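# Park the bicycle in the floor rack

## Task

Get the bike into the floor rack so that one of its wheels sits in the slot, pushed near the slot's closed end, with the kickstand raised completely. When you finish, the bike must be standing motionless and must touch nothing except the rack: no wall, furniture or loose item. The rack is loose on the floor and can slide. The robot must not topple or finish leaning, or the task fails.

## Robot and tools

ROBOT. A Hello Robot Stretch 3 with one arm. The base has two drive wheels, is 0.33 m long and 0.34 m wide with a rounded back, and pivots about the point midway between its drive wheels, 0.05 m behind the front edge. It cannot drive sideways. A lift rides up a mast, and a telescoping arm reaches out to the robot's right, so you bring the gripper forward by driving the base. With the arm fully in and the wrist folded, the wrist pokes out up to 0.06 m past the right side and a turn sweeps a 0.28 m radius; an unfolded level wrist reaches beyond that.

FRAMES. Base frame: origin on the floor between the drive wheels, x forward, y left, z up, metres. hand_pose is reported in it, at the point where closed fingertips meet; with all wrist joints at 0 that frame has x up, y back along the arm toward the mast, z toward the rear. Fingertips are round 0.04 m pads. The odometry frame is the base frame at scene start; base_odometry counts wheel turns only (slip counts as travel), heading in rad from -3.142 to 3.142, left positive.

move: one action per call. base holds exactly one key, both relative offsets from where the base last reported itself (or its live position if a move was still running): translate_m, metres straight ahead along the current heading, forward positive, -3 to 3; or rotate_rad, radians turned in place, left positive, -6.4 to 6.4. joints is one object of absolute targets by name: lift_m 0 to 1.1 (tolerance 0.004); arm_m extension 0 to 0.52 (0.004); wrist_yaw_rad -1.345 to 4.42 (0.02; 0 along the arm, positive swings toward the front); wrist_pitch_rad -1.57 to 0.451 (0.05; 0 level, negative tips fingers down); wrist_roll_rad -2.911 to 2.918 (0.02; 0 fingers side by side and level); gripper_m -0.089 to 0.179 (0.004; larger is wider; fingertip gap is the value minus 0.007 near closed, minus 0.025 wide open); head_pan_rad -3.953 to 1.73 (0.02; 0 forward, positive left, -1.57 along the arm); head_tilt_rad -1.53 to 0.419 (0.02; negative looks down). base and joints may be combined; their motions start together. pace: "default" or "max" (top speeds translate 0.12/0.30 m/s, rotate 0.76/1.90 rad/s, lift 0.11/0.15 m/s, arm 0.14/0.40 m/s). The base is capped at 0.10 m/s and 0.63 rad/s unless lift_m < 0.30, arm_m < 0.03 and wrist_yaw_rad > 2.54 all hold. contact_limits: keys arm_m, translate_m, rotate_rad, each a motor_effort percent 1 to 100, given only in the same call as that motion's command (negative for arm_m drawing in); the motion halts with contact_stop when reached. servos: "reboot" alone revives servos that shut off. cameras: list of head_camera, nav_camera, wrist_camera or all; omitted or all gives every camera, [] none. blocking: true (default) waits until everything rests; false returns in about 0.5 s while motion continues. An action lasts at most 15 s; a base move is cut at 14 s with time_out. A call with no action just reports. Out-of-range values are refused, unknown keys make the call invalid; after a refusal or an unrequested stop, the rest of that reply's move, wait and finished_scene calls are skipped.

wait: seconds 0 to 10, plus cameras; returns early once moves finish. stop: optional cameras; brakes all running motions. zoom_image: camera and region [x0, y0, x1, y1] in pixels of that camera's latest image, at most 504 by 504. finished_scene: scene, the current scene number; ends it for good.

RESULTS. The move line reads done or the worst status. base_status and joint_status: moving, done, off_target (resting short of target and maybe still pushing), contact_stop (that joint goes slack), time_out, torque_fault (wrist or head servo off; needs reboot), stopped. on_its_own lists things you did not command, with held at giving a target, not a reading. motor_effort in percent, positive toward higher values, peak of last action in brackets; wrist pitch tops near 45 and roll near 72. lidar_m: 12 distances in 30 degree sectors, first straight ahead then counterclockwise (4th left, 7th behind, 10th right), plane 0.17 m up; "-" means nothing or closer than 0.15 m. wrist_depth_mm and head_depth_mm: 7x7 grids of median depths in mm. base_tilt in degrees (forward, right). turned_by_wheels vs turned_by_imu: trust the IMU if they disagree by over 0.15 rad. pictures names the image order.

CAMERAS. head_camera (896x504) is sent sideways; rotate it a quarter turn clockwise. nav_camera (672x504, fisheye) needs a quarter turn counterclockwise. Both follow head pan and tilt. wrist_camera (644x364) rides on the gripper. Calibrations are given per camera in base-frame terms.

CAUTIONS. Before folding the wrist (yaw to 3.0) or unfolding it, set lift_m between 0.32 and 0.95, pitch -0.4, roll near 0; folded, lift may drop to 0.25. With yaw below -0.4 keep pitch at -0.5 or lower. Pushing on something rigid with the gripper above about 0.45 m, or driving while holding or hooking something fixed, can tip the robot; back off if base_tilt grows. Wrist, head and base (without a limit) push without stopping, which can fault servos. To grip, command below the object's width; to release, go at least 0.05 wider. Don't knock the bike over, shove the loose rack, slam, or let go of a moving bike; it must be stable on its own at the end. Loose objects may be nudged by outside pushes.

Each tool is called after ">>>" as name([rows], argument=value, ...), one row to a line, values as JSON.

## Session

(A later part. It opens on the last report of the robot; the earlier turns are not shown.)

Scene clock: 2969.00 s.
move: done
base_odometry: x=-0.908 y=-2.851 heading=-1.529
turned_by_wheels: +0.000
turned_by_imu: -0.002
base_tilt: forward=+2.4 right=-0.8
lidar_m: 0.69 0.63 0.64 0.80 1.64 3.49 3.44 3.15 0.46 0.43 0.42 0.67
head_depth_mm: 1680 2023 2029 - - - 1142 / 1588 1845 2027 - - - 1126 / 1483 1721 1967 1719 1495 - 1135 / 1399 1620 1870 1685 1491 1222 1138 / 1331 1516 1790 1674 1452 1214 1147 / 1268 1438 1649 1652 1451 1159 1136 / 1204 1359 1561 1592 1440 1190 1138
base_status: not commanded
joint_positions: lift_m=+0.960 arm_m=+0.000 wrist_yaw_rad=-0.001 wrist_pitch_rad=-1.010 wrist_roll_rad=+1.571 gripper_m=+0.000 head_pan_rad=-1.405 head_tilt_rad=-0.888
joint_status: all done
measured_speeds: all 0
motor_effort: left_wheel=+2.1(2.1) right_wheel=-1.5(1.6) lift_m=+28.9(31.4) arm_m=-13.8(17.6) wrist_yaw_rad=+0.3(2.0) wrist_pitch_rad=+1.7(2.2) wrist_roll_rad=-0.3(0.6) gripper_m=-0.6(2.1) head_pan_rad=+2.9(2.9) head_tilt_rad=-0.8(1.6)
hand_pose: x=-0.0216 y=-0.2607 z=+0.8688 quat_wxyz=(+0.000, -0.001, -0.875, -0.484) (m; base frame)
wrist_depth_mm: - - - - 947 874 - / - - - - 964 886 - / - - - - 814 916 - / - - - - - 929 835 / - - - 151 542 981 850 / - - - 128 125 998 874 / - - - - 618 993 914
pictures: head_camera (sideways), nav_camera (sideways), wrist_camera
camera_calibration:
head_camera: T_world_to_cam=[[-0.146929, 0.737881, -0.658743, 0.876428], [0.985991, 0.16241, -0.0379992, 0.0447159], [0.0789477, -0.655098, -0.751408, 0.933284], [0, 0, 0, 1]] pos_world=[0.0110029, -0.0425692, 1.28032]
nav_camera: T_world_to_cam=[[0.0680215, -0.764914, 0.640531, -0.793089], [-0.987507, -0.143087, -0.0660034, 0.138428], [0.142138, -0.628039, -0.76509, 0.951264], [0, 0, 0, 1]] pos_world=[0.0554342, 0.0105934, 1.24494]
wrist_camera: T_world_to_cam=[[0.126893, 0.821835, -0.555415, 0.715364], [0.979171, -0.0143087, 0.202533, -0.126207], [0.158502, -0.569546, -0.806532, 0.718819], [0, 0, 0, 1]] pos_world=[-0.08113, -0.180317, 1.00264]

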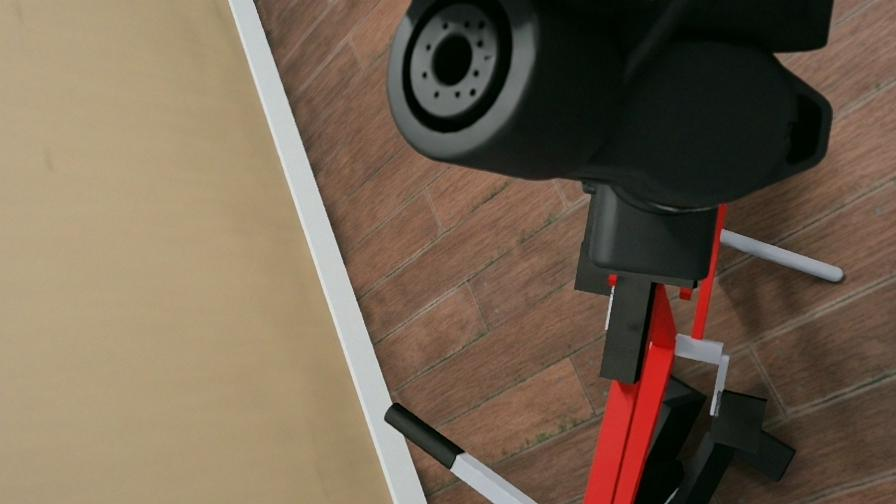

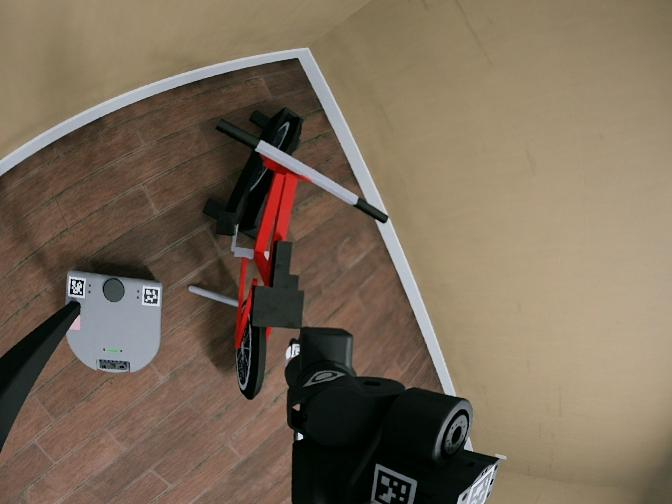

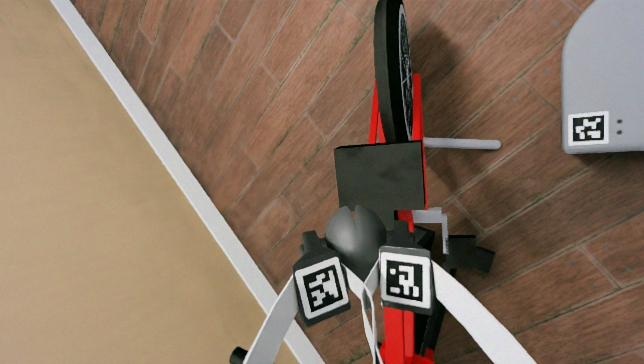

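>>> move(base={"translate_m":0.365}, joints={"wrist_pitch_rad":-1.4,"wrist_roll_rad":0.32,"gripper_m":0.13,"arm_m":0.22,"head_tilt_rad":-0.8})

>>> zoom_image(camera="nav_camera", region=[100, 50, 500, 450])

Scene clock: 3003.67 s.
move: done
base_odometry: x=-0.893 y=-3.215 heading=-1.529
turned_by_wheels: +0.000
turned_by_imu: -0.001
base_tilt: forward=+2.3 right=-0.8
lidar_m: 0.37 0.34 0.35 0.43 0.89 3.72 3.75 0.63 0.37 0.36 0.50 0.57
head_depth_mm: 1306 303 312 1862 1529 1115 1150 / 1263 312 322 403 1463 1348 1144 / 1195 1363 1503 381 1558 790 1119 / 1126 1279 1489 1688 1510 962 1068 / 1068 1208 1383 1614 1533 1006 1151 / 1018 1140 1297 1498 1536 1122 1160 / 964 1081 1222 1403 1496 1228 1162
base_status: done
joint_positions: lift_m=+0.960 arm_m=+0.220 wrist_yaw_rad=-0.001 wrist_pitch_rad=-1.396 wrist_roll_rad=+0.324 gripper_m=+0.130 head_pan_rad=-1.405 head_tilt_rad=-0.803
joint_status: all done
measured_speeds: all 0
motor_effort: left_wheel=+3.7(8.6) right_wheel=+4.7(8.0) lift_m=+25.5(26.0) arm_m=+19.0(21.1) wrist_yaw_rad=+1.1(2.0) wrist_pitch_rad=-1.2(3.0) wrist_roll_rad=-1.5(5.1) gripper_m=+0.7(80.2) head_pan_rad=+2.4(3.1) head_tilt_rad=+1.1(5.4)
hand_pose: x=-0.0217 y=-0.3858 z=+0.8422 quat_wxyz=(+0.447, +0.375, -0.622, -0.522) (m; base frame)
wrist_depth_mm: - - - - 993 982 941 / - - - - - 471 450 / - - - - 518 999 962 / - - - 597 - 1000 964 / - - - - - 140 969 / - 142 - - 345 121 115 / - 117 - - 862 - 984
pictures: head_camera (sideways), nav_camera (sideways), wrist_camera
camera_calibration:
head_camera: T_world_to_cam=[[-0.137321, 0.680584, -0.719686, 0.955785], [0.986519, 0.159266, -0.0376217, 0.0442254], [0.0890166, -0.71515, -0.69328, 0.857626], [0, 0, 0, 1]] pos_world=[0.0112772, -0.0442052, 1.2841]
nav_camera: T_world_to_cam=[[0.0586582, -0.70908, 0.702684, -0.874021], [-0.986576, -0.14864, -0.0676368, 0.140556], [0.152407, -0.689283, -0.70828, 0.877321], [0, 0, 0, 1]] pos_world=[0.0562273, 0.0058637, 1.24506]
wrist_camera: T_world_to_cam=[[-0.89921, 0.423992, -0.10795, 0.250864], [0.42569, 0.904834, 0.00794015, 0.383909], [0.101043, -0.0388133, -0.994125, 0.987582], [0, 0, 0, 1]] pos_world=[-0.0376353, -0.415407, 1.00581]

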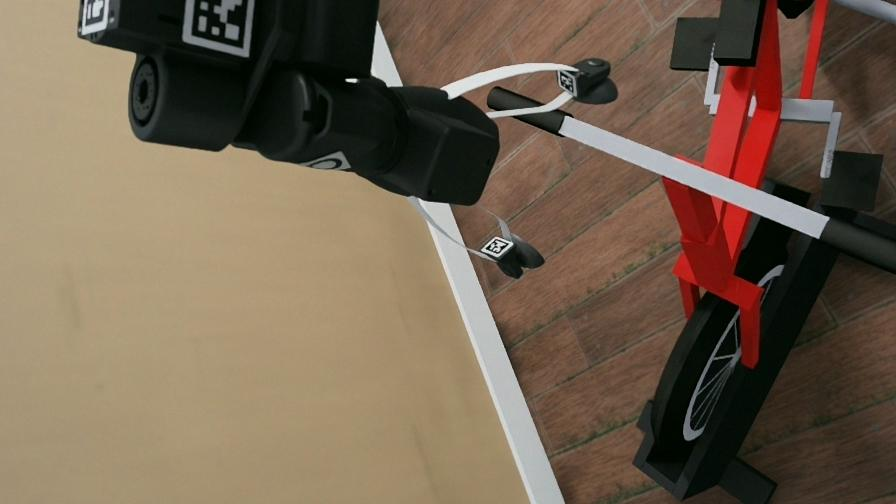

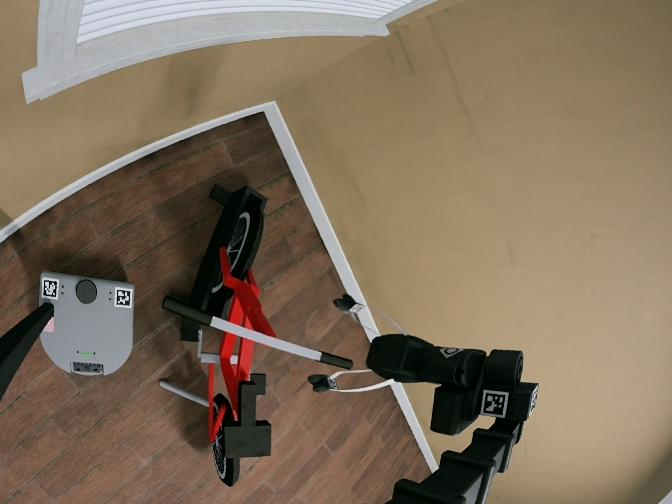

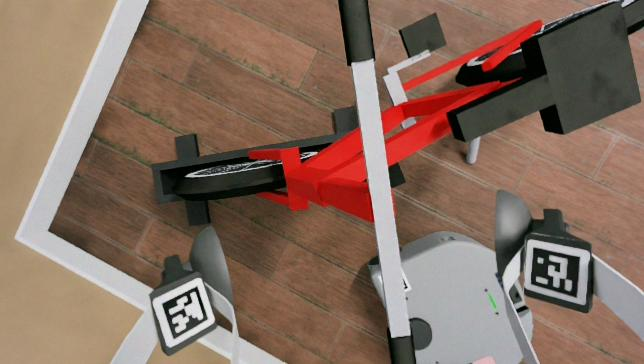

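Scaled by 1.260 from the camera's 672x504 image, which has a finer 792x594 frame.

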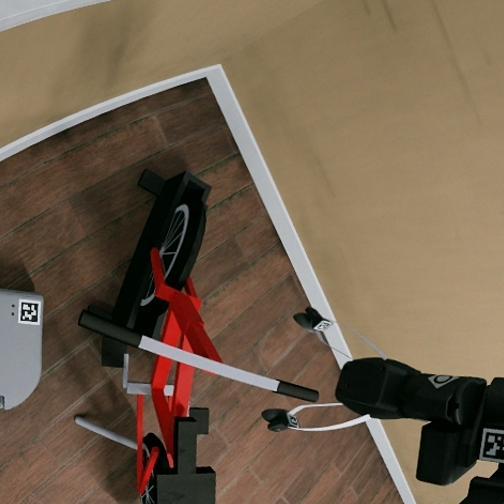

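>>> move(base={"translate_m":-0.022}, joints={"wrist_roll_rad":0.26,"arm_m":0.235,"lift_m":0.87}, cameras=["wrist_camera","nav_camera"])

Scene clock: 3023.40 s.
move: done
base_odometry: x=-0.894 y=-3.193 heading=-1.529
turned_by_wheels: +0.000
turned_by_imu: -0.001
base_tilt: forward=+2.3 right=-0.8
lidar_m: 0.39 0.36 0.36 0.45 0.94 3.70 3.74 0.63 0.37 0.35 0.49 0.60
head_depth_mm: 1352 1572 368 386 1574 1108 1130 / 1276 1479 380 394 1533 1105 1143 / 1210 1389 1538 437 711 977 1141 / 1141 1290 1498 1727 1515 920 1049 / 1082 1223 1405 1641 1544 990 1149 / 1023 1152 1312 1531 1532 1112 1170 / 981 1096 1244 1430 1527 1229 1171
base_status: done
joint_positions: lift_m=+0.870 arm_m=+0.235 wrist_yaw_rad=-0.001 wrist_pitch_rad=-1.396 wrist_roll_rad=+0.265 gripper_m=+0.130 head_pan_rad=-1.405 head_tilt_rad=-0.803
joint_status: all done
measured_speeds: all 0
motor_effort: left_wheel=-0.1(4.8) right_wheel=-1.1(5.7) lift_m=+22.5(25.2) arm_m=+19.5(21.3) wrist_yaw_rad=+1.8(2.3) wrist_pitch_rad=-0.5(1.4) wrist_roll_rad=-1.7(8.0) gripper_m=+1.8(1.8) head_pan_rad=+2.3(2.9) head_tilt_rad=+1.2(2.1)
hand_pose: x=-0.0217 y=-0.4006 z=+0.7522 quat_wxyz=(+0.465, +0.390, -0.608, -0.511) (m; base frame)
wrist_depth_mm: - 997 969 223 908 893 869 / - 999 958 942 906 519 360 / - 991 977 956 583 370 368 / - - 628 403 919 912 875 / - - 975 430 929 140 886 / - 148 974 966 - 121 114 / - 117 - 964 256 917 906
pictures: nav_camera (sideways), wrist_camera
camera_calibration:
nav_camera: T_world_to_cam=[[0.0586583, -0.70908, 0.702684, -0.874021], [-0.986576, -0.148641, -0.0676368, 0.140556], [0.152407, -0.689283, -0.70828, 0.877321], [0, 0, 0, 1]] pos_world=[0.0562273, 0.00586371, 1.24506]
wrist_camera: T_world_to_cam=[[-0.923514, 0.370755, -0.098297, 0.218328], [0.372143, 0.928164, 0.00450408, 0.408821], [0.0929057, -0.032421, -0.995147, 0.900681], [0, 0, 0, 1]] pos_world=[-0.0341896, -0.431199, 0.91593]

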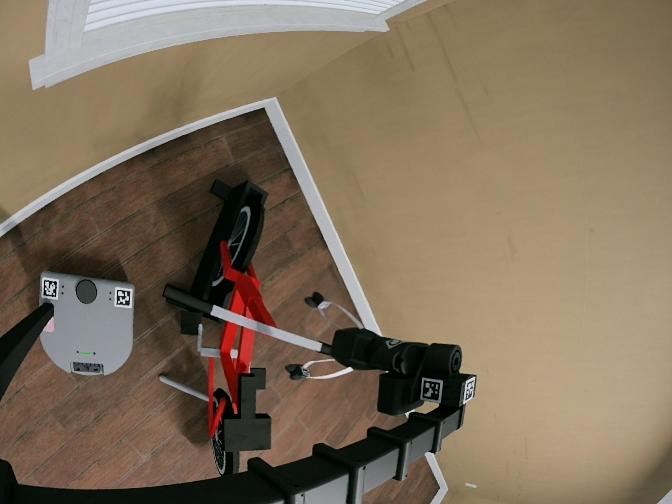

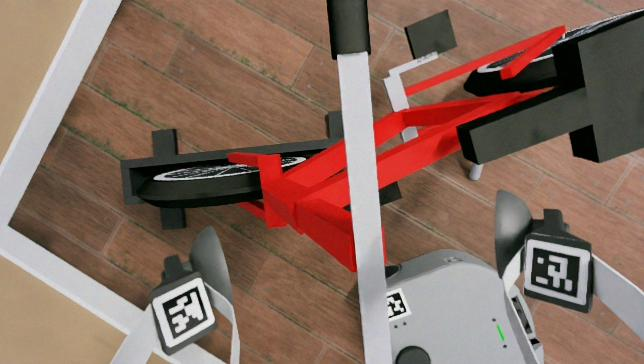

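>>> move(base={"translate_m":-0.005}, joints={"lift_m":0.78}, cameras=["wrist_camera","head_camera"])

Scene clock: 3037.77 s.
move: done
base_odometry: x=-0.894 y=-3.188 heading=-1.529
turned_by_wheels: +0.000
turned_by_imu: -0.001
base_tilt: forward=+2.3 right=-0.8
lidar_m: 0.40 0.36 0.37 0.46 0.95 3.72 3.73 0.63 0.37 0.35 0.49 0.60
head_depth_mm: 1377 1592 1906 434 379 765 1127 / 1273 1474 1759 437 535 1042 1141 / 1209 1387 1614 471 497 984 1144 / 1142 1305 1507 1737 1551 829 1047 / 1086 1224 1401 1641 1540 989 1142 / 1033 1158 1310 1536 1530 1118 1176 / 980 1099 1245 1423 1521 1227 1169
base_status: done
joint_positions: lift_m=+0.780 arm_m=+0.235 wrist_yaw_rad=-0.001 wrist_pitch_rad=-1.396 wrist_roll_rad=+0.265 gripper_m=+0.130 head_pan_rad=-1.405 head_tilt_rad=-0.803
joint_status: all done
measured_speeds: all 0
motor_effort: left_wheel=-1.2(4.5) right_wheel=-2.1(5.6) lift_m=+22.7(23.9) arm_m=+18.1(18.9) wrist_yaw_rad=+1.5(2.2) wrist_pitch_rad=-0.9(1.5) wrist_roll_rad=-1.5(1.9) gripper_m=+0.5(1.3) head_pan_rad=+1.9(3.0) head_tilt_rad=+0.7(1.9)
hand_pose: x=-0.0217 y=-0.4006 z=+0.6622 quat_wxyz=(+0.465, +0.390, -0.608, -0.511) (m; base frame)
wrist_depth_mm: - 886 870 135 818 801 526 / 901 899 876 138 812 465 274 / 915 891 874 142 499 284 280 / 954 546 435 290 829 822 801 / 942 910 880 - 848 140 802 / 933 909 869 153 154 122 114 / - 117 888 871 156 - 821
pictures: head_camera (sideways), wrist_camera
camera_calibration:
head_camera: T_world_to_cam=[[-0.137321, 0.680584, -0.719686, 0.955785], [0.986519, 0.159266, -0.0376217, 0.0442254], [0.0890166, -0.71515, -0.69328, 0.857626], [0, 0, 0, 1]] pos_world=[0.0112772, -0.0442052, 1.2841]
wrist_camera: T_world_to_cam=[[-0.923515, 0.370753, -0.0982924, 0.209476], [0.37214, 0.928166, 0.00451401, 0.409218], [0.0929052, -0.0324097, -0.995147, 0.811122], [0, 0, 0, 1]] pos_world=[-0.0341894, -0.431198, 0.825929]

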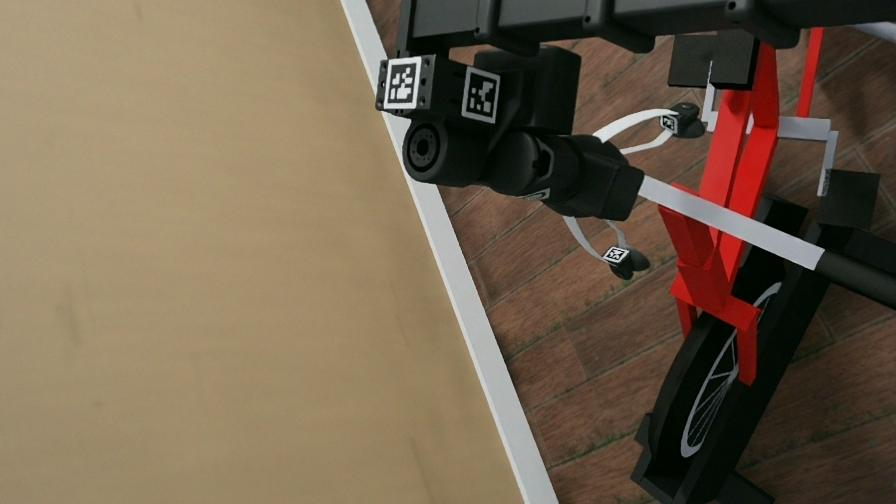

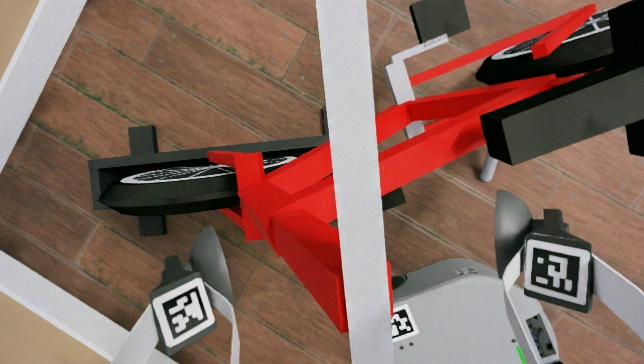

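>>> move(joints={"gripper_m":0.02,"lift_m":0.777}, cameras=["wrist_camera"])

>>> move(joints={"gripper_m":-0.06}, cameras=["wrist_camera","nav_camera"])

Scene clock: 3044.10 s.
move: done
base_odometry: x=-0.894 y=-3.188 heading=-1.529
turned_by_wheels: +0.000
turned_by_imu: -0.001
base_tilt: forward=+2.3 right=-0.8
lidar_m: 0.39 0.36 0.37 0.46 0.95 3.71 3.71 0.63 0.37 0.35 0.49 0.60
head_depth_mm: 1360 1594 1911 439 382 365 1040 / 1282 1476 1754 439 466 1127 1149 / 1211 1388 1622 1720 499 812 1144 / 1143 1295 1514 1720 1547 826 1044 / 1087 1231 1405 1637 1548 987 1149 / 1036 1161 1317 1518 1530 1117 1168 / 983 1102 1236 1439 1519 1231 1160
base_status: not commanded
joint_positions: lift_m=+0.777 arm_m=+0.235 wrist_yaw_rad=-0.001 wrist_pitch_rad=-1.396 wrist_roll_rad=+0.265 gripper_m=+0.020 head_pan_rad=-1.405 head_tilt_rad=-0.803
joint_status: all done
measured_speeds: all 0
motor_effort: left_wheel=-0.8(1.2) right_wheel=-1.8(2.4) lift_m=+23.7(24.0) arm_m=+16.6(17.5) wrist_yaw_rad=+0.9(1.9) wrist_pitch_rad=-0.7(1.2) wrist_roll_rad=-1.6(1.8) gripper_m=-3.8(79.9) head_pan_rad=+2.5(2.8) head_tilt_rad=+0.8(2.2)
hand_pose: x=-0.0217 y=-0.4006 z=+0.6592 quat_wxyz=(+0.465, +0.390, -0.608, -0.511) (m; base frame)
wrist_depth_mm: - 874 866 132 827 808 462 / 911 904 865 134 821 466 269 / 916 895 879 139 361 283 278 / 946 - 438 286 334 818 790 / 933 916 890 148 152 813 800 / 911 916 893 133 128 801 797 / - 905 870 154 - 90 807
pictures: wrist_camera
camera_calibration:
wrist_camera: T_world_to_cam=[[-0.923513, 0.370758, -0.0982931, 0.209183], [0.372144, 0.928164, 0.00451493, 0.40923], [0.092906, -0.0324096, -0.995147, 0.808132], [0, 0, 0, 1]] pos_world=[-0.0341897, -0.431197, 0.822924]

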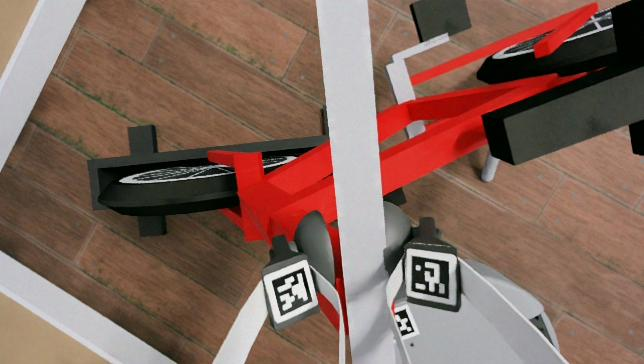

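Scene clock: 3045.43 s.
move: done
base_odometry: x=-0.894 y=-3.188 heading=-1.529
turned_by_wheels: +0.000
turned_by_imu: +0.000
base_tilt: forward=+2.3 right=-0.8
lidar_m: 0.40 0.36 0.37 0.46 0.95 3.71 3.73 0.63 0.37 0.35 0.49 0.60
head_depth_mm: 1362 1593 1897 438 382 364 1042 / 1283 1486 1755 439 466 1120 1148 / 1216 1384 1633 1706 500 808 1142 / 1145 1295 1509 1736 1549 828 1045 / 1089 1233 1411 1638 1540 986 1141 / 1029 1168 1317 1530 1534 1115 1169 / 987 1094 1243 1434 1515 1230 1166
base_status: not commanded
joint_positions: lift_m=+0.777 arm_m=+0.235 wrist_yaw_rad=-0.001 wrist_pitch_rad=-1.396 wrist_roll_rad=+0.265 gripper_m=-0.059 head_pan_rad=-1.405 head_tilt_rad=-0.803
joint_status: all done
measured_speeds: all 0
motor_effort: left_wheel=-0.8(1.1) right_wheel=-0.2(2.5) lift_m=+34.6(34.6) arm_m=+16.0(16.9) wrist_yaw_rad=+0.9(2.7) wrist_pitch_rad=-1.0(1.3) wrist_roll_rad=-1.8(1.8) gripper_m=-26.4(97.3) head_pan_rad=+2.4(2.9) head_tilt_rad=+1.9(2.3)
hand_pose: x=-0.0217 y=-0.4007 z=+0.6592 quat_wxyz=(+0.465, +0.390, -0.608, -0.511) (m; base frame)
wrist_depth_mm: - 875 872 131 814 790 447 / 908 889 869 134 817 446 271 / 912 898 880 138 497 281 275 / 924 - 433 142 332 815 788 / 938 900 893 146 837 814 799 / 925 908 894 129 126 811 794 / - 909 888 872 - 91 791
pictures: nav_camera (sideways), wrist_camera
camera_calibration:
nav_camera: T_world_to_cam=[[0.0586583, -0.70908, 0.702684, -0.874021], [-0.986576, -0.148641, -0.0676368, 0.140556], [0.152407, -0.689283, -0.70828, 0.877321], [0, 0, 0, 1]] pos_world=[0.0562273, 0.00586371, 1.24506]
wrist_camera: T_world_to_cam=[[-0.923266, 0.371333, -0.0984501, 0.20955], [0.372763, 0.927917, 0.00412926, 0.409503], [0.0928869, -0.0328862, -0.995133, 0.807932], [0, 0, 0, 1]] pos_world=[-0.0342241, -0.431228, 0.82294]

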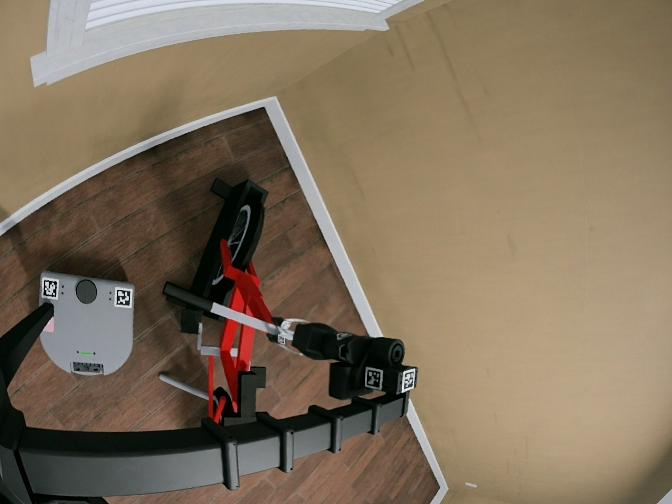

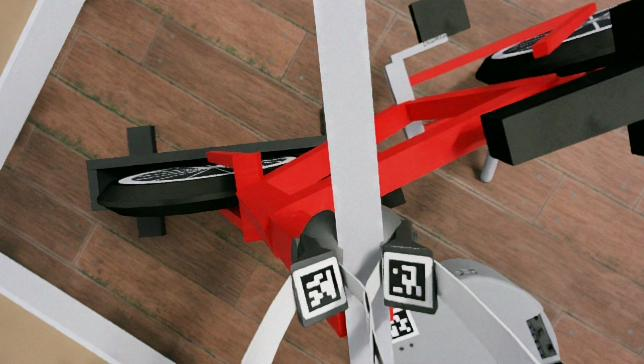

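>>> move(joints={"arm_m":0.37,"lift_m":0.787}, contact_limits={"arm_m":55})

Scene clock: 3050.30 s.
move: contact_stop
base_odometry: x=-0.894 y=-3.188 heading=-1.529
turned_by_wheels: +0.000
turned_by_imu: -0.001
base_tilt: forward=+2.3 right=-0.9
lidar_m: 0.40 0.36 0.37 0.46 0.95 3.70 3.71 0.71 0.55 0.48 0.52 0.60
head_depth_mm: 1367 1592 509 429 1467 816 1148 / 1283 1485 524 1709 1555 1059 1164 / 1212 1389 1527 591 1461 1115 1134 / 1143 1304 1515 1720 1550 930 1117 / 1083 1227 1418 1649 1537 1014 1151 / 1030 1154 1316 1534 1536 1120 1168 / 984 1093 1238 1415 1533 1242 1165
base_status: not commanded
joint_positions: lift_m=+0.797 arm_m=+0.370 wrist_yaw_rad=-0.002 wrist_pitch_rad=-1.445 wrist_roll_rad=+0.265 gripper_m=-0.056 head_pan_rad=-1.405 head_tilt_rad=-0.803
joint_status: lift_m contact_stop (moved +0.020 of +0.010); the others done
measured_speeds: translate_m=+0.000 rotate_rad=+0.000 lift_m=+0.001 arm_m=+0.000 wrist_yaw_rad=+0.000 wrist_pitch_rad=+0.000 wrist_roll_rad=+0.000 head_pan_rad=+0.000 head_tilt_rad=+0.000
on_its_own: lift_m is slack since a contact_stop (your +0.787 is given up)
motor_effort: left_wheel=-0.5(1.1) right_wheel=-0.4(1.2) lift_m=+25.4(35.4) arm_m=+20.9(26.3) wrist_yaw_rad=+1.7(3.5) wrist_pitch_rad=+8.1(20.6) wrist_roll_rad=-1.8(2.1) gripper_m=-9.2(10.0) head_pan_rad=+2.3(3.0) head_tilt_rad=+1.4(2.1)
contact_limits: arm_m 55 (drawing in: default 40, maximum 56; extending or still: default 48, maximum 69)
hand_pose: x=-0.0217 y=-0.5231 z=+0.6784 quat_wxyz=(+0.455, +0.401, -0.596, -0.526) (m; base frame)
wrist_depth_mm: - 886 869 148 826 813 792 / - 892 881 148 835 816 475 / 914 893 889 150 626 375 278 / 926 927 886 151 335 348 811 / 938 923 564 152 864 842 837 / 957 930 923 128 125 856 834 / - 937 918 154 153 - 862
pictures: head_camera (sideways), nav_camera (sideways), wrist_camera
camera_calibration:
head_camera: T_world_to_cam=[[-0.137316, 0.680554, -0.719716, 0.955824], [0.986519, 0.159264, -0.0376214, 0.044225], [0.0890214, -0.715179, -0.693249, 0.857586], [0, 0, 0, 1]] pos_world=[0.0112773, -0.0442059, 1.28411]
nav_camera: T_world_to_cam=[[0.0586532, -0.709051, 0.702714, -0.874061], [-0.986575, -0.148643, -0.0676375, 0.140557], [0.152412, -0.689313, -0.70825, 0.877282], [0, 0, 0, 1]] pos_world=[0.0562277, 0.00586131, 1.24506]
wrist_camera: T_world_to_cam=[[-0.922868, 0.376659, -0.0802707, 0.247377], [0.373715, 0.926218, 0.049569, 0.491327], [0.0930188, 0.0157473, -0.99554, 0.848747], [0, 0, 0, 1]] pos_world=[-0.0342697, -0.561618, 0.840464]

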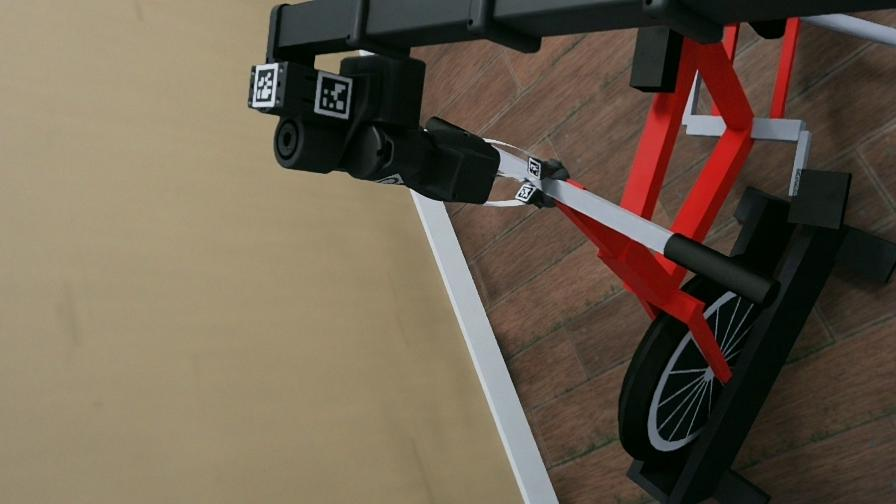

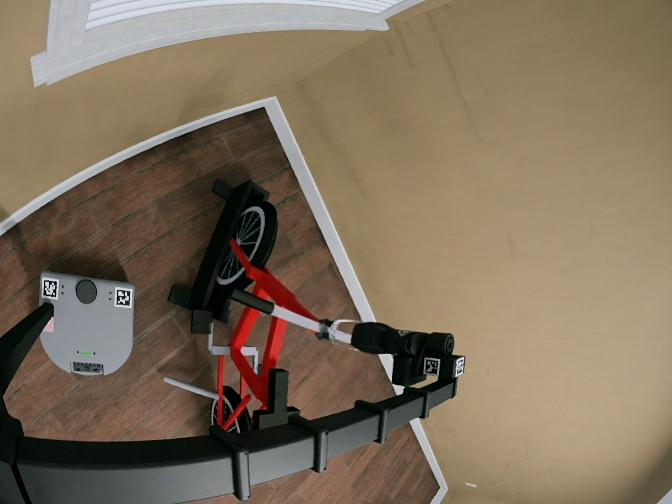

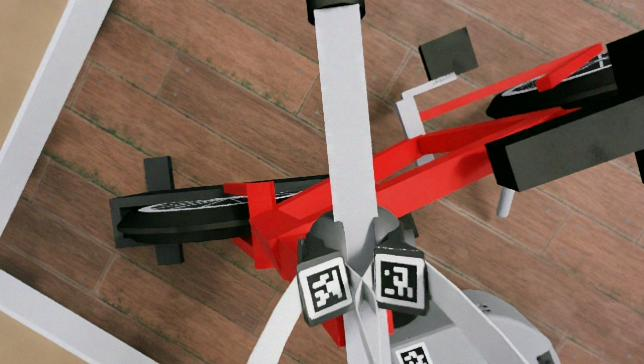

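>>> move(joints={"arm_m":0.42,"lift_m":0.797}, contact_limits={"arm_m":50})

Scene clock: 3060.63 s.
move: done
base_odometry: x=-0.894 y=-3.188 heading=-1.529
turned_by_wheels: +0.000
turned_by_imu: -0.001
base_tilt: forward=+2.3 right=-0.8
lidar_m: 0.40 0.36 0.37 0.46 0.95 3.69 3.74 0.73 0.55 0.50 0.54 0.60
head_depth_mm: 1360 1560 507 418 840 913 1128 / 1283 1429 565 1810 1554 1118 1168 / 1215 1376 1489 786 1451 1293 1137 / 1148 1301 1509 1735 1447 1086 1121 / 1088 1230 1405 1651 1536 1070 1160 / 1031 1159 1320 1530 1531 1158 1169 / 985 1099 1236 1428 1516 1241 1162
base_status: not commanded
joint_positions: lift_m=+0.797 arm_m=+0.420 wrist_yaw_rad=-0.002 wrist_pitch_rad=-1.413 wrist_roll_rad=+0.265 gripper_m=-0.056 head_pan_rad=-1.405 head_tilt_rad=-0.803
joint_status: all done
measured_speeds: all 0
motor_effort: left_wheel=-0.6(1.0) right_wheel=-0.3(0.8) lift_m=+19.1(27.0) arm_m=+19.1(23.2) wrist_yaw_rad=+1.0(3.0) wrist_pitch_rad=+2.4(8.6) wrist_roll_rad=-1.8(2.0) gripper_m=-9.2(10.0) head_pan_rad=+2.4(3.1) head_tilt_rad=+1.7(2.1)
contact_limits: arm_m 50 (drawing in: default 40, maximum 56; extending or still: default 48, maximum 69)
hand_pose: x=-0.0217 y=-0.5813 z=+0.6788 quat_wxyz=(+0.462, +0.394, -0.604, -0.516) (m; base frame)
wrist_depth_mm: - 906 879 159 832 816 798 / - 896 895 159 837 816 814 / - 904 880 157 839 823 277 / 937 943 895 156 558 306 281 / 949 927 492 154 323 839 822 / 956 944 909 128 125 848 837 / 949 942 923 150 804 845 832
pictures: head_camera (sideways), nav_camera (sideways), wrist_camera
camera_calibration:
head_camera: T_world_to_cam=[[-0.137315, 0.680551, -0.719718, 0.955827], [0.986519, 0.159264, -0.0376214, 0.044225], [0.0890219, -0.715182, -0.693246, 0.857582], [0, 0, 0, 1]] pos_world=[0.0112773, -0.044206, 1.28411]
nav_camera: T_world_to_cam=[[0.0586528, -0.709048, 0.702717, -0.874064], [-0.986575, -0.148644, -0.0676376, 0.140557], [0.152413, -0.689316, -0.708247, 0.877278], [0, 0, 0, 1]] pos_world=[0.0562277, 0.00586108, 1.24506]
wrist_camera: T_world_to_cam=[[-0.923085, 0.373393, -0.0921477, 0.275479], [0.373192, 0.927537, 0.0200547, 0.565984], [0.0929587, -0.0158766, -0.995543, 0.831745], [0, 0, 0, 1]] pos_world=[-0.034248, -0.614628, 0.842072]

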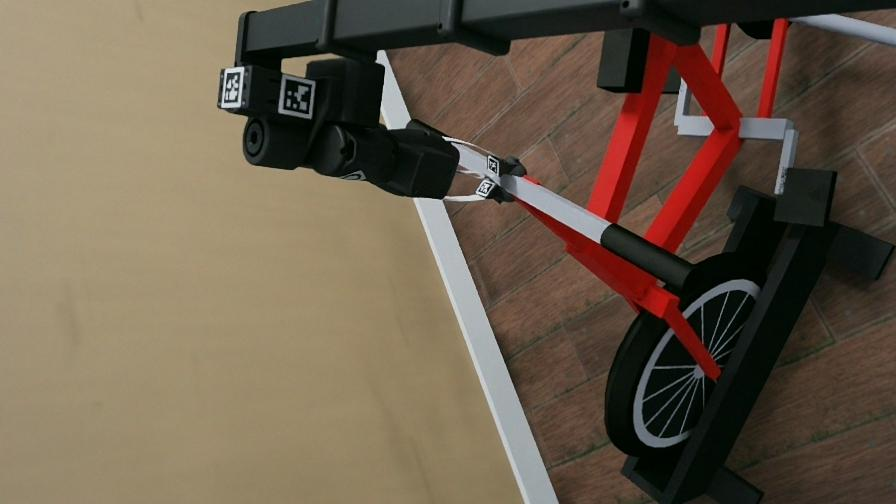

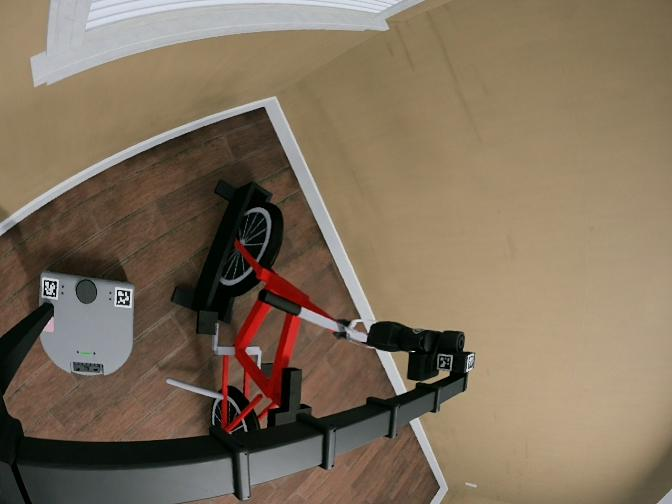

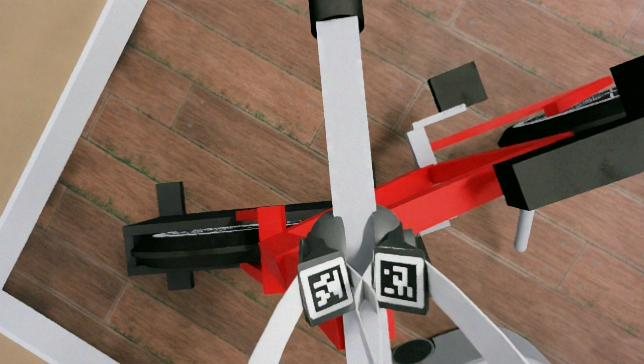

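>>> move(joints={"arm_m":0.465}, contact_limits={"arm_m":45})

Scene clock: 3064.93 s.
move: done
base_odometry: x=-0.894 y=-3.188 heading=-1.529
turned_by_wheels: +0.000
turned_by_imu: -0.001
base_tilt: forward=+2.3 right=-0.8
lidar_m: 0.40 0.36 0.37 0.46 0.95 3.71 3.72 0.74 0.55 0.51 0.54 0.60
head_depth_mm: 1357 1533 498 419 857 952 1149 / 1281 1393 607 1807 1550 1094 1182 / 1204 1372 1482 808 1444 1271 1141 / 1143 1298 1502 1737 1459 1099 1134 / 1085 1228 1408 1651 1541 1077 1168 / 1033 1157 1316 1519 1533 1162 1169 / 985 1102 1233 1423 1527 1246 1164
base_status: not commanded
joint_positions: lift_m=+0.797 arm_m=+0.465 wrist_yaw_rad=-0.002 wrist_pitch_rad=-1.471 wrist_roll_rad=+0.265 gripper_m=-0.056 head_pan_rad=-1.405 head_tilt_rad=-0.803
joint_status: all done
measured_speeds: all 0
on_its_own: wrist_pitch_rad is at rest, and its effort (+13.3) is outside its rest range (-8 to +12)
motor_effort: left_wheel=-0.7(0.9) right_wheel=-0.1(0.8) lift_m=+23.1(25.9) arm_m=+23.1(24.3) wrist_yaw_rad=+1.2(2.5) wrist_pitch_rad=+13.3(13.3) wrist_roll_rad=-1.7(1.9) gripper_m=-9.0(10.1) head_pan_rad=+2.5(2.7) head_tilt_rad=+0.2(2.1)
contact_limits: arm_m 45 (drawing in: default 40, maximum 56; extending or still: default 48, maximum 69)
hand_pose: x=-0.0216 y=-0.6114 z=+0.6783 quat_wxyz=(+0.450, +0.407, -0.589, -0.534) (m; base frame)
wrist_depth_mm: - 862 846 157 819 807 794 / - 875 870 157 824 817 803 / - 888 871 156 842 627 280 / 906 912 880 156 543 311 281 / 934 921 - 154 328 858 853 / 951 941 926 128 127 875 853 / - 949 949 126 152 878 869
pictures: head_camera (sideways), nav_camera (sideways), wrist_camera
camera_calibration:
head_camera: T_world_to_cam=[[-0.137314, 0.680546, -0.719723, 0.955834], [0.986519, 0.159263, -0.0376214, 0.0442249], [0.0890225, -0.715187, -0.693241, 0.857575], [0, 0, 0, 1]] pos_world=[0.0112773, -0.0442061, 1.28411]
nav_camera: T_world_to_cam=[[0.0586518, -0.709043, 0.702722, -0.874071], [-0.986575, -0.148644, -0.0676377, 0.140557], [0.152413, -0.689321, -0.708242, 0.877272], [0, 0, 0, 1]] pos_world=[0.0562278, 0.00586068, 1.24506]
wrist_camera: T_world_to_cam=[[-0.923079, 0.378113, -0.0703933, 0.274805], [0.373184, 0.924808, 0.0739208, 0.555652], [0.0930507, 0.0419651, -0.994777, 0.865611], [0, 0, 0, 1]] pos_world=[-0.0342391, -0.654104, 0.83936]

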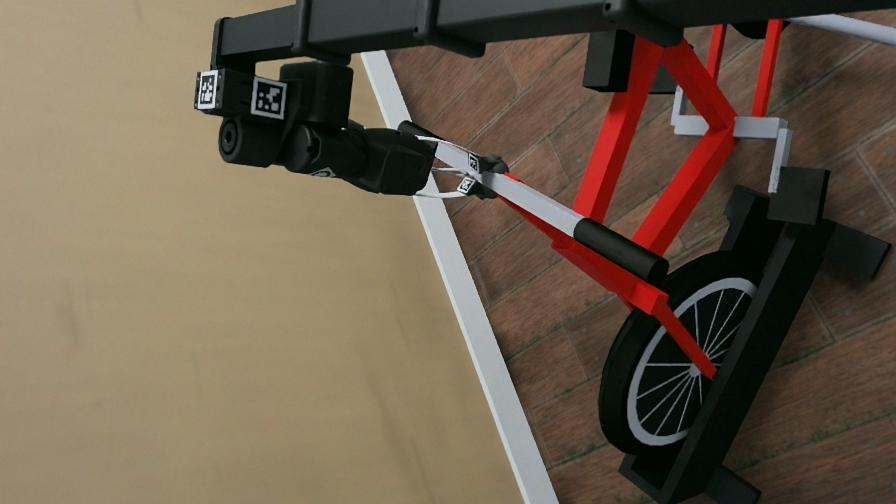

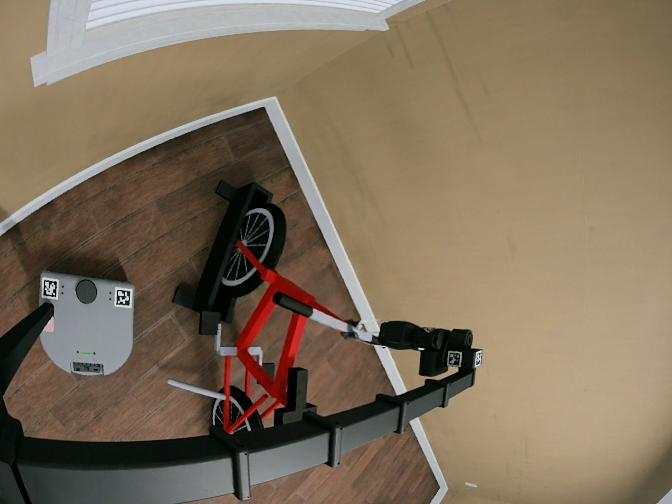

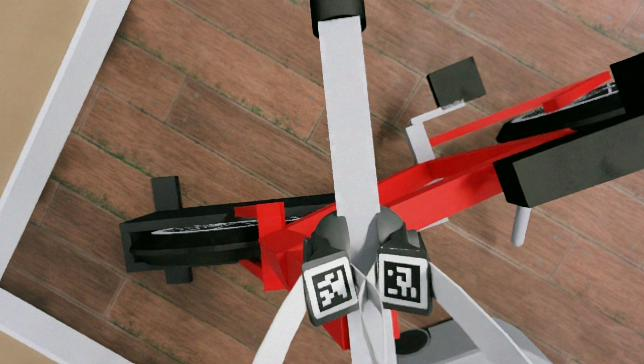

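>>> move(joints={"arm_m":0.45}, cameras=["wrist_camera"])

>>> move(joints={"gripper_m":0.0}, cameras=["wrist_camera"])

Scene clock: 3080.23 s.
move: done
base_odometry: x=-0.894 y=-3.188 heading=-1.529
turned_by_wheels: +0.000
turned_by_imu: -0.001
base_tilt: forward=+2.3 right=-0.8
lidar_m: 0.40 0.36 0.37 0.46 0.95 3.70 3.71 0.74 0.55 0.51 0.54 0.60
head_depth_mm: 1369 1533 497 417 857 915 1144 / 1285 1413 591 1814 1560 1127 1184 / 1214 1376 1483 799 1451 1267 1142 / 1145 1295 1509 1747 1452 1092 1139 / 1085 1225 1411 1646 1543 1074 1167 / 1036 1157 1312 1533 1547 1161 1175 / 986 1100 1241 1429 1530 1244 1164
base_status: not commanded
joint_positions: lift_m=+0.797 arm_m=+0.450 wrist_yaw_rad=-0.002 wrist_pitch_rad=-1.437 wrist_roll_rad=+0.265 gripper_m=-0.056 head_pan_rad=-1.405 head_tilt_rad=-0.803
joint_status: all done
measured_speeds: all 0
motor_effort: left_wheel=-0.5(0.8) right_wheel=-0.4(0.8) lift_m=+23.4(23.4) arm_m=-17.6(19.1) wrist_yaw_rad=+0.4(2.4) wrist_pitch_rad=+6.5(13.0) wrist_roll_rad=-1.7(2.0) gripper_m=-9.2(9.9) head_pan_rad=+2.1(2.9) head_tilt_rad=+0.7(1.9)
hand_pose: x=-0.0217 y=-0.6053 z=+0.6785 quat_wxyz=(+0.457, +0.399, -0.598, -0.524) (m; base frame)
wrist_depth_mm: - 885 866 161 832 811 784 / - 884 871 160 840 812 799 / - 916 896 158 843 827 280 / 931 911 897 156 584 316 279 / 944 938 519 154 328 842 825 / 958 957 923 128 125 857 832 / 949 955 937 129 810 858 855
pictures: wrist_camera
camera_calibration:
wrist_camera: T_world_to_cam=[[-0.923081, 0.375451, -0.0834108, 0.279727], [0.373192, 0.926812, 0.0417893, 0.573035], [0.092996, 0.00744662, -0.995639, 0.845232], [0, 0, 0, 1]] pos_world=[-0.0342445, -0.642413, 0.840931]

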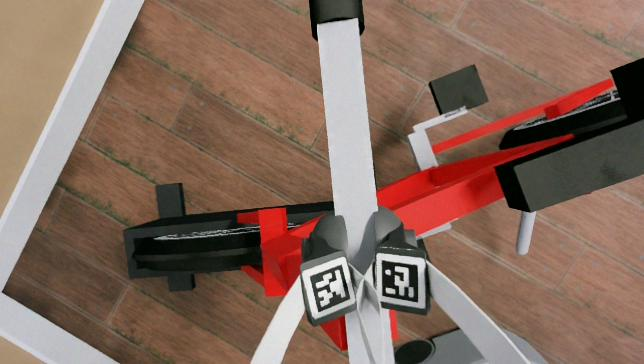

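Scene clock: 3081.33 s.
move: done
base_odometry: x=-0.894 y=-3.188 heading=-1.529
turned_by_wheels: +0.000
turned_by_imu: +0.000
base_tilt: forward=+2.3 right=-0.8
lidar_m: 0.40 0.36 0.37 0.46 0.95 3.71 3.71 0.74 0.55 0.51 0.54 0.60
head_depth_mm: 1369 1532 497 416 857 914 1144 / 1280 1408 592 1800 1559 1123 1183 / 1213 1382 1487 794 1456 1269 1138 / 1149 1302 1510 1739 1456 1102 1133 / 1089 1222 1409 1646 1549 1073 1166 / 1032 1157 1317 1522 1532 1161 1168 / 987 1097 1251 1422 1526 1252 1160
base_status: not commanded
joint_positions: lift_m=+0.797 arm_m=+0.450 wrist_yaw_rad=-0.002 wrist_pitch_rad=-1.434 wrist_roll_rad=+0.265 gripper_m=+0.000 head_pan_rad=-1.405 head_tilt_rad=-0.803
joint_status: all done
measured_speeds: all 0
motor_effort: left_wheel=-0.8(0.8) right_wheel=+0.1(0.5) lift_m=+17.0(25.4) arm_m=-16.0(18.0) wrist_yaw_rad=+2.0(2.2) wrist_pitch_rad=+6.4(7.0) wrist_roll_rad=-1.8(2.0) gripper_m=-2.1(75.2) head_pan_rad=+2.1(2.7) head_tilt_rad=+1.2(2.1)
hand_pose: x=-0.0217 y=-0.6060 z=+0.6786 quat_wxyz=(+0.458, +0.399, -0.599, -0.523) (m; base frame)
wrist_depth_mm: - 889 866 162 820 809 799 / - 892 865 161 840 826 794 / - 898 890 159 851 825 278 / 934 910 900 157 584 320 279 / 934 927 537 155 155 841 825 / 947 952 923 130 126 841 827 / 973 965 917 152 837 109 837
pictures: wrist_camera
camera_calibration:
wrist_camera: T_world_to_cam=[[-0.923079, 0.375229, -0.0844283, 0.280549], [0.373199, 0.92692, 0.0392672, 0.575458], [0.0929925, 0.00473814, -0.995656, 0.843653], [0, 0, 0, 1]] pos_world=[-0.0342454, -0.642671, 0.841077]

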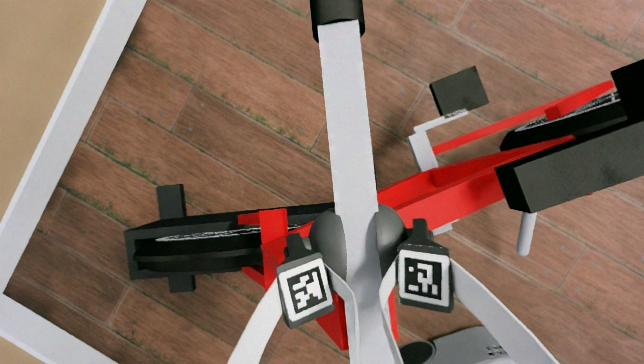

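>>> move(joints={"gripper_m":0.045}, cameras=["wrist_camera"])

>>> wait(seconds=1)

Scene clock: 3085.27 s.
move: done
base_odometry: x=-0.894 y=-3.188 heading=-1.529
turned_by_wheels: +0.000
turned_by_imu: -0.001
base_tilt: forward=+2.3 right=-0.8
lidar_m: 0.39 0.36 0.37 0.46 0.95 3.71 3.73 0.74 0.55 0.50 0.54 0.60
head_depth_mm: 1367 1540 497 418 860 913 1150 / 1285 1406 590 1801 1555 1142 1183 / 1212 1372 1489 804 1448 1273 1141 / 1146 1299 1507 1732 953 1077 1135 / 1084 1228 1402 1638 1531 1080 1164 / 1031 1153 1319 1530 1536 1158 1168 / 987 1096 1234 1425 1530 1252 1168
base_status: not commanded
joint_positions: lift_m=+0.797 arm_m=+0.450 wrist_yaw_rad=-0.002 wrist_pitch_rad=-1.405 wrist_roll_rad=+0.265 gripper_m=+0.045 head_pan_rad=-1.405 head_tilt_rad=-0.803
joint_status: all done
measured_speeds: all 0
motor_effort: left_wheel=-0.7(0.9) right_wheel=+0.9(1.5) lift_m=+30.0(30.1) arm_m=-10.6(12.1) wrist_yaw_rad=+1.1(2.3) wrist_pitch_rad=+0.8(6.4) wrist_roll_rad=-1.7(1.9) gripper_m=-0.2(77.7) head_pan_rad=+2.3(2.7) head_tilt_rad=+1.5(2.1)
hand_pose: x=-0.0217 y=-0.6134 z=+0.6790 quat_wxyz=(+0.463, +0.392, -0.606, -0.514) (m; base frame)
wrist_depth_mm: - 899 887 163 837 815 797 / - 909 887 164 839 811 806 / - 923 892 162 841 808 437 / 927 916 891 886 629 346 277 / 955 938 904 156 150 729 823 / 964 960 128 134 132 122 825 / 960 945 921 900 859 845 830
pictures: wrist_camera
camera_calibration:
wrist_camera: T_world_to_cam=[[-0.923186, 0.372411, -0.0950654, 0.288829], [0.372954, 0.927763, 0.0126501, 0.600859], [0.0929092, -0.0237767, -0.995391, 0.826435], [0, 0, 0, 1]] pos_world=[-0.0342339, -0.645368, 0.842482]

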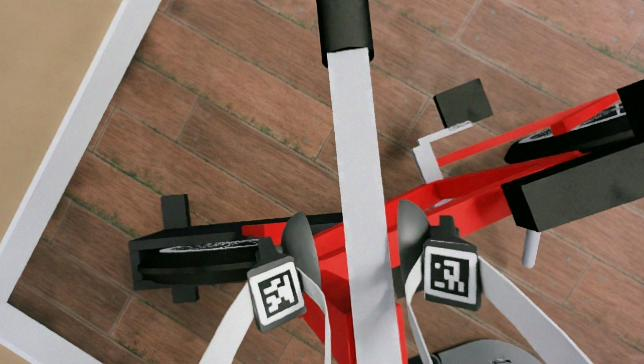

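Scene clock: 3086.27 s.
base_odometry: x=-0.894 y=-3.188 heading=-1.529
turned_by_wheels: +0.000
turned_by_imu: +0.000
base_tilt: forward=+2.4 right=-0.8
lidar_m: 0.40 0.36 0.37 0.46 0.95 3.70 3.71 0.74 0.55 0.50 0.54 0.60
head_depth_mm: 1370 1535 497 418 857 912 1145 / 1280 1414 591 1816 1566 1148 1182 / 1209 1382 1488 803 1455 1269 1140 / 1143 1306 1506 1740 948 1080 1139 / 1081 1227 1402 1647 1537 1084 1164 / 1028 1158 1312 1532 1531 1160 1167 / 986 1100 1247 1437 1533 1252 1167
base_status: not commanded
joint_positions: lift_m=+0.797 arm_m=+0.450 wrist_yaw_rad=-0.002 wrist_pitch_rad=-1.405 wrist_roll_rad=+0.265 gripper_m=+0.045 head_pan_rad=-1.405 head_tilt_rad=-0.803
joint_status: all done
measured_speeds: all 0
motor_effort: left_wheel=-1.0(0.9) right_wheel=+1.1(1.5) lift_m=+29.3(30.1) arm_m=-9.3(12.1) wrist_yaw_rad=-0.2(2.3) wrist_pitch_rad=+1.2(6.4) wrist_roll_rad=-1.7(1.9) gripper_m=+0.4(77.7) head_pan_rad=+2.7(2.7) head_tilt_rad=+1.4(2.1)
hand_pose: x=-0.0217 y=-0.6134 z=+0.6790 quat_wxyz=(+0.463, +0.392, -0.606, -0.514) (m; base frame)
wrist_depth_mm: - 885 880 163 822 814 804 / - 901 888 164 843 824 808 / - 902 889 162 850 814 437 / 944 914 895 891 629 345 276 / 934 911 891 157 150 729 816 / 951 946 128 134 132 123 830 / 950 932 909 907 865 840 823
wait: 1.00 s; at rest by 0.27 s
pictures: head_camera (sideways), nav_camera (sideways), wrist_camera
camera_calibration:
head_camera: T_world_to_cam=[[-0.137305, 0.680491, -0.719778, 0.955905], [0.98652, 0.159261, -0.0376209, 0.0442243], [0.0890315, -0.71524, -0.693185, 0.857502], [0, 0, 0, 1]] pos_world=[0.0112775, -0.0442075, 1.28411]
nav_camera: T_world_to_cam=[[0.0586427, -0.708989, 0.702777, -0.874143], [-0.986574, -0.148649, -0.067639, 0.140559], [0.152422, -0.689375, -0.708187, 0.8772], [0, 0, 0, 1]] pos_world=[0.0562285, 0.00585629, 1.24506]
wrist_camera: T_world_to_cam=[[-0.923187, 0.372409, -0.095071, 0.288833], [0.372954, 0.927764, 0.0126359, 0.600873], [0.0929091, -0.0237918, -0.99539, 0.826425], [0, 0, 0, 1]] pos_world=[-0.0342339, -0.645369, 0.842483]

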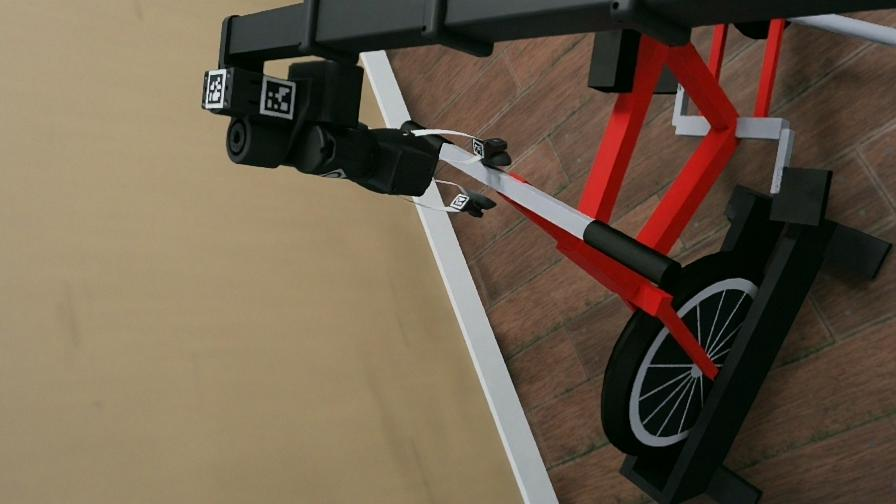

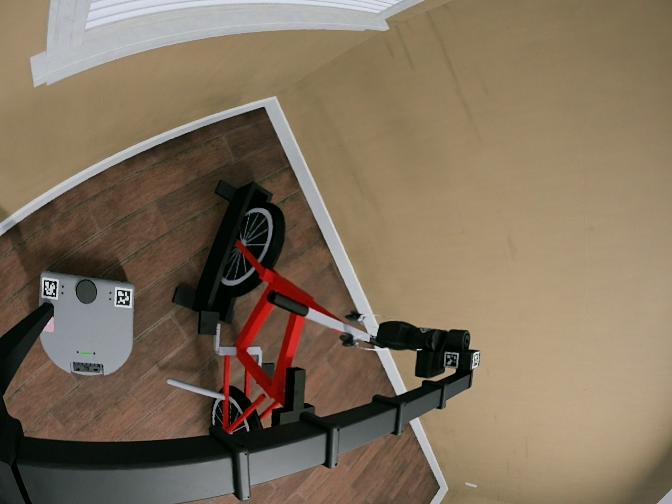

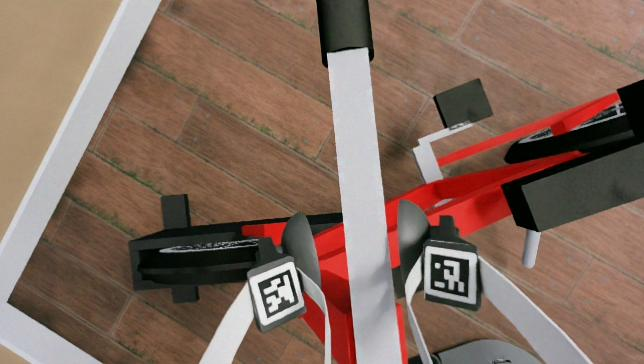

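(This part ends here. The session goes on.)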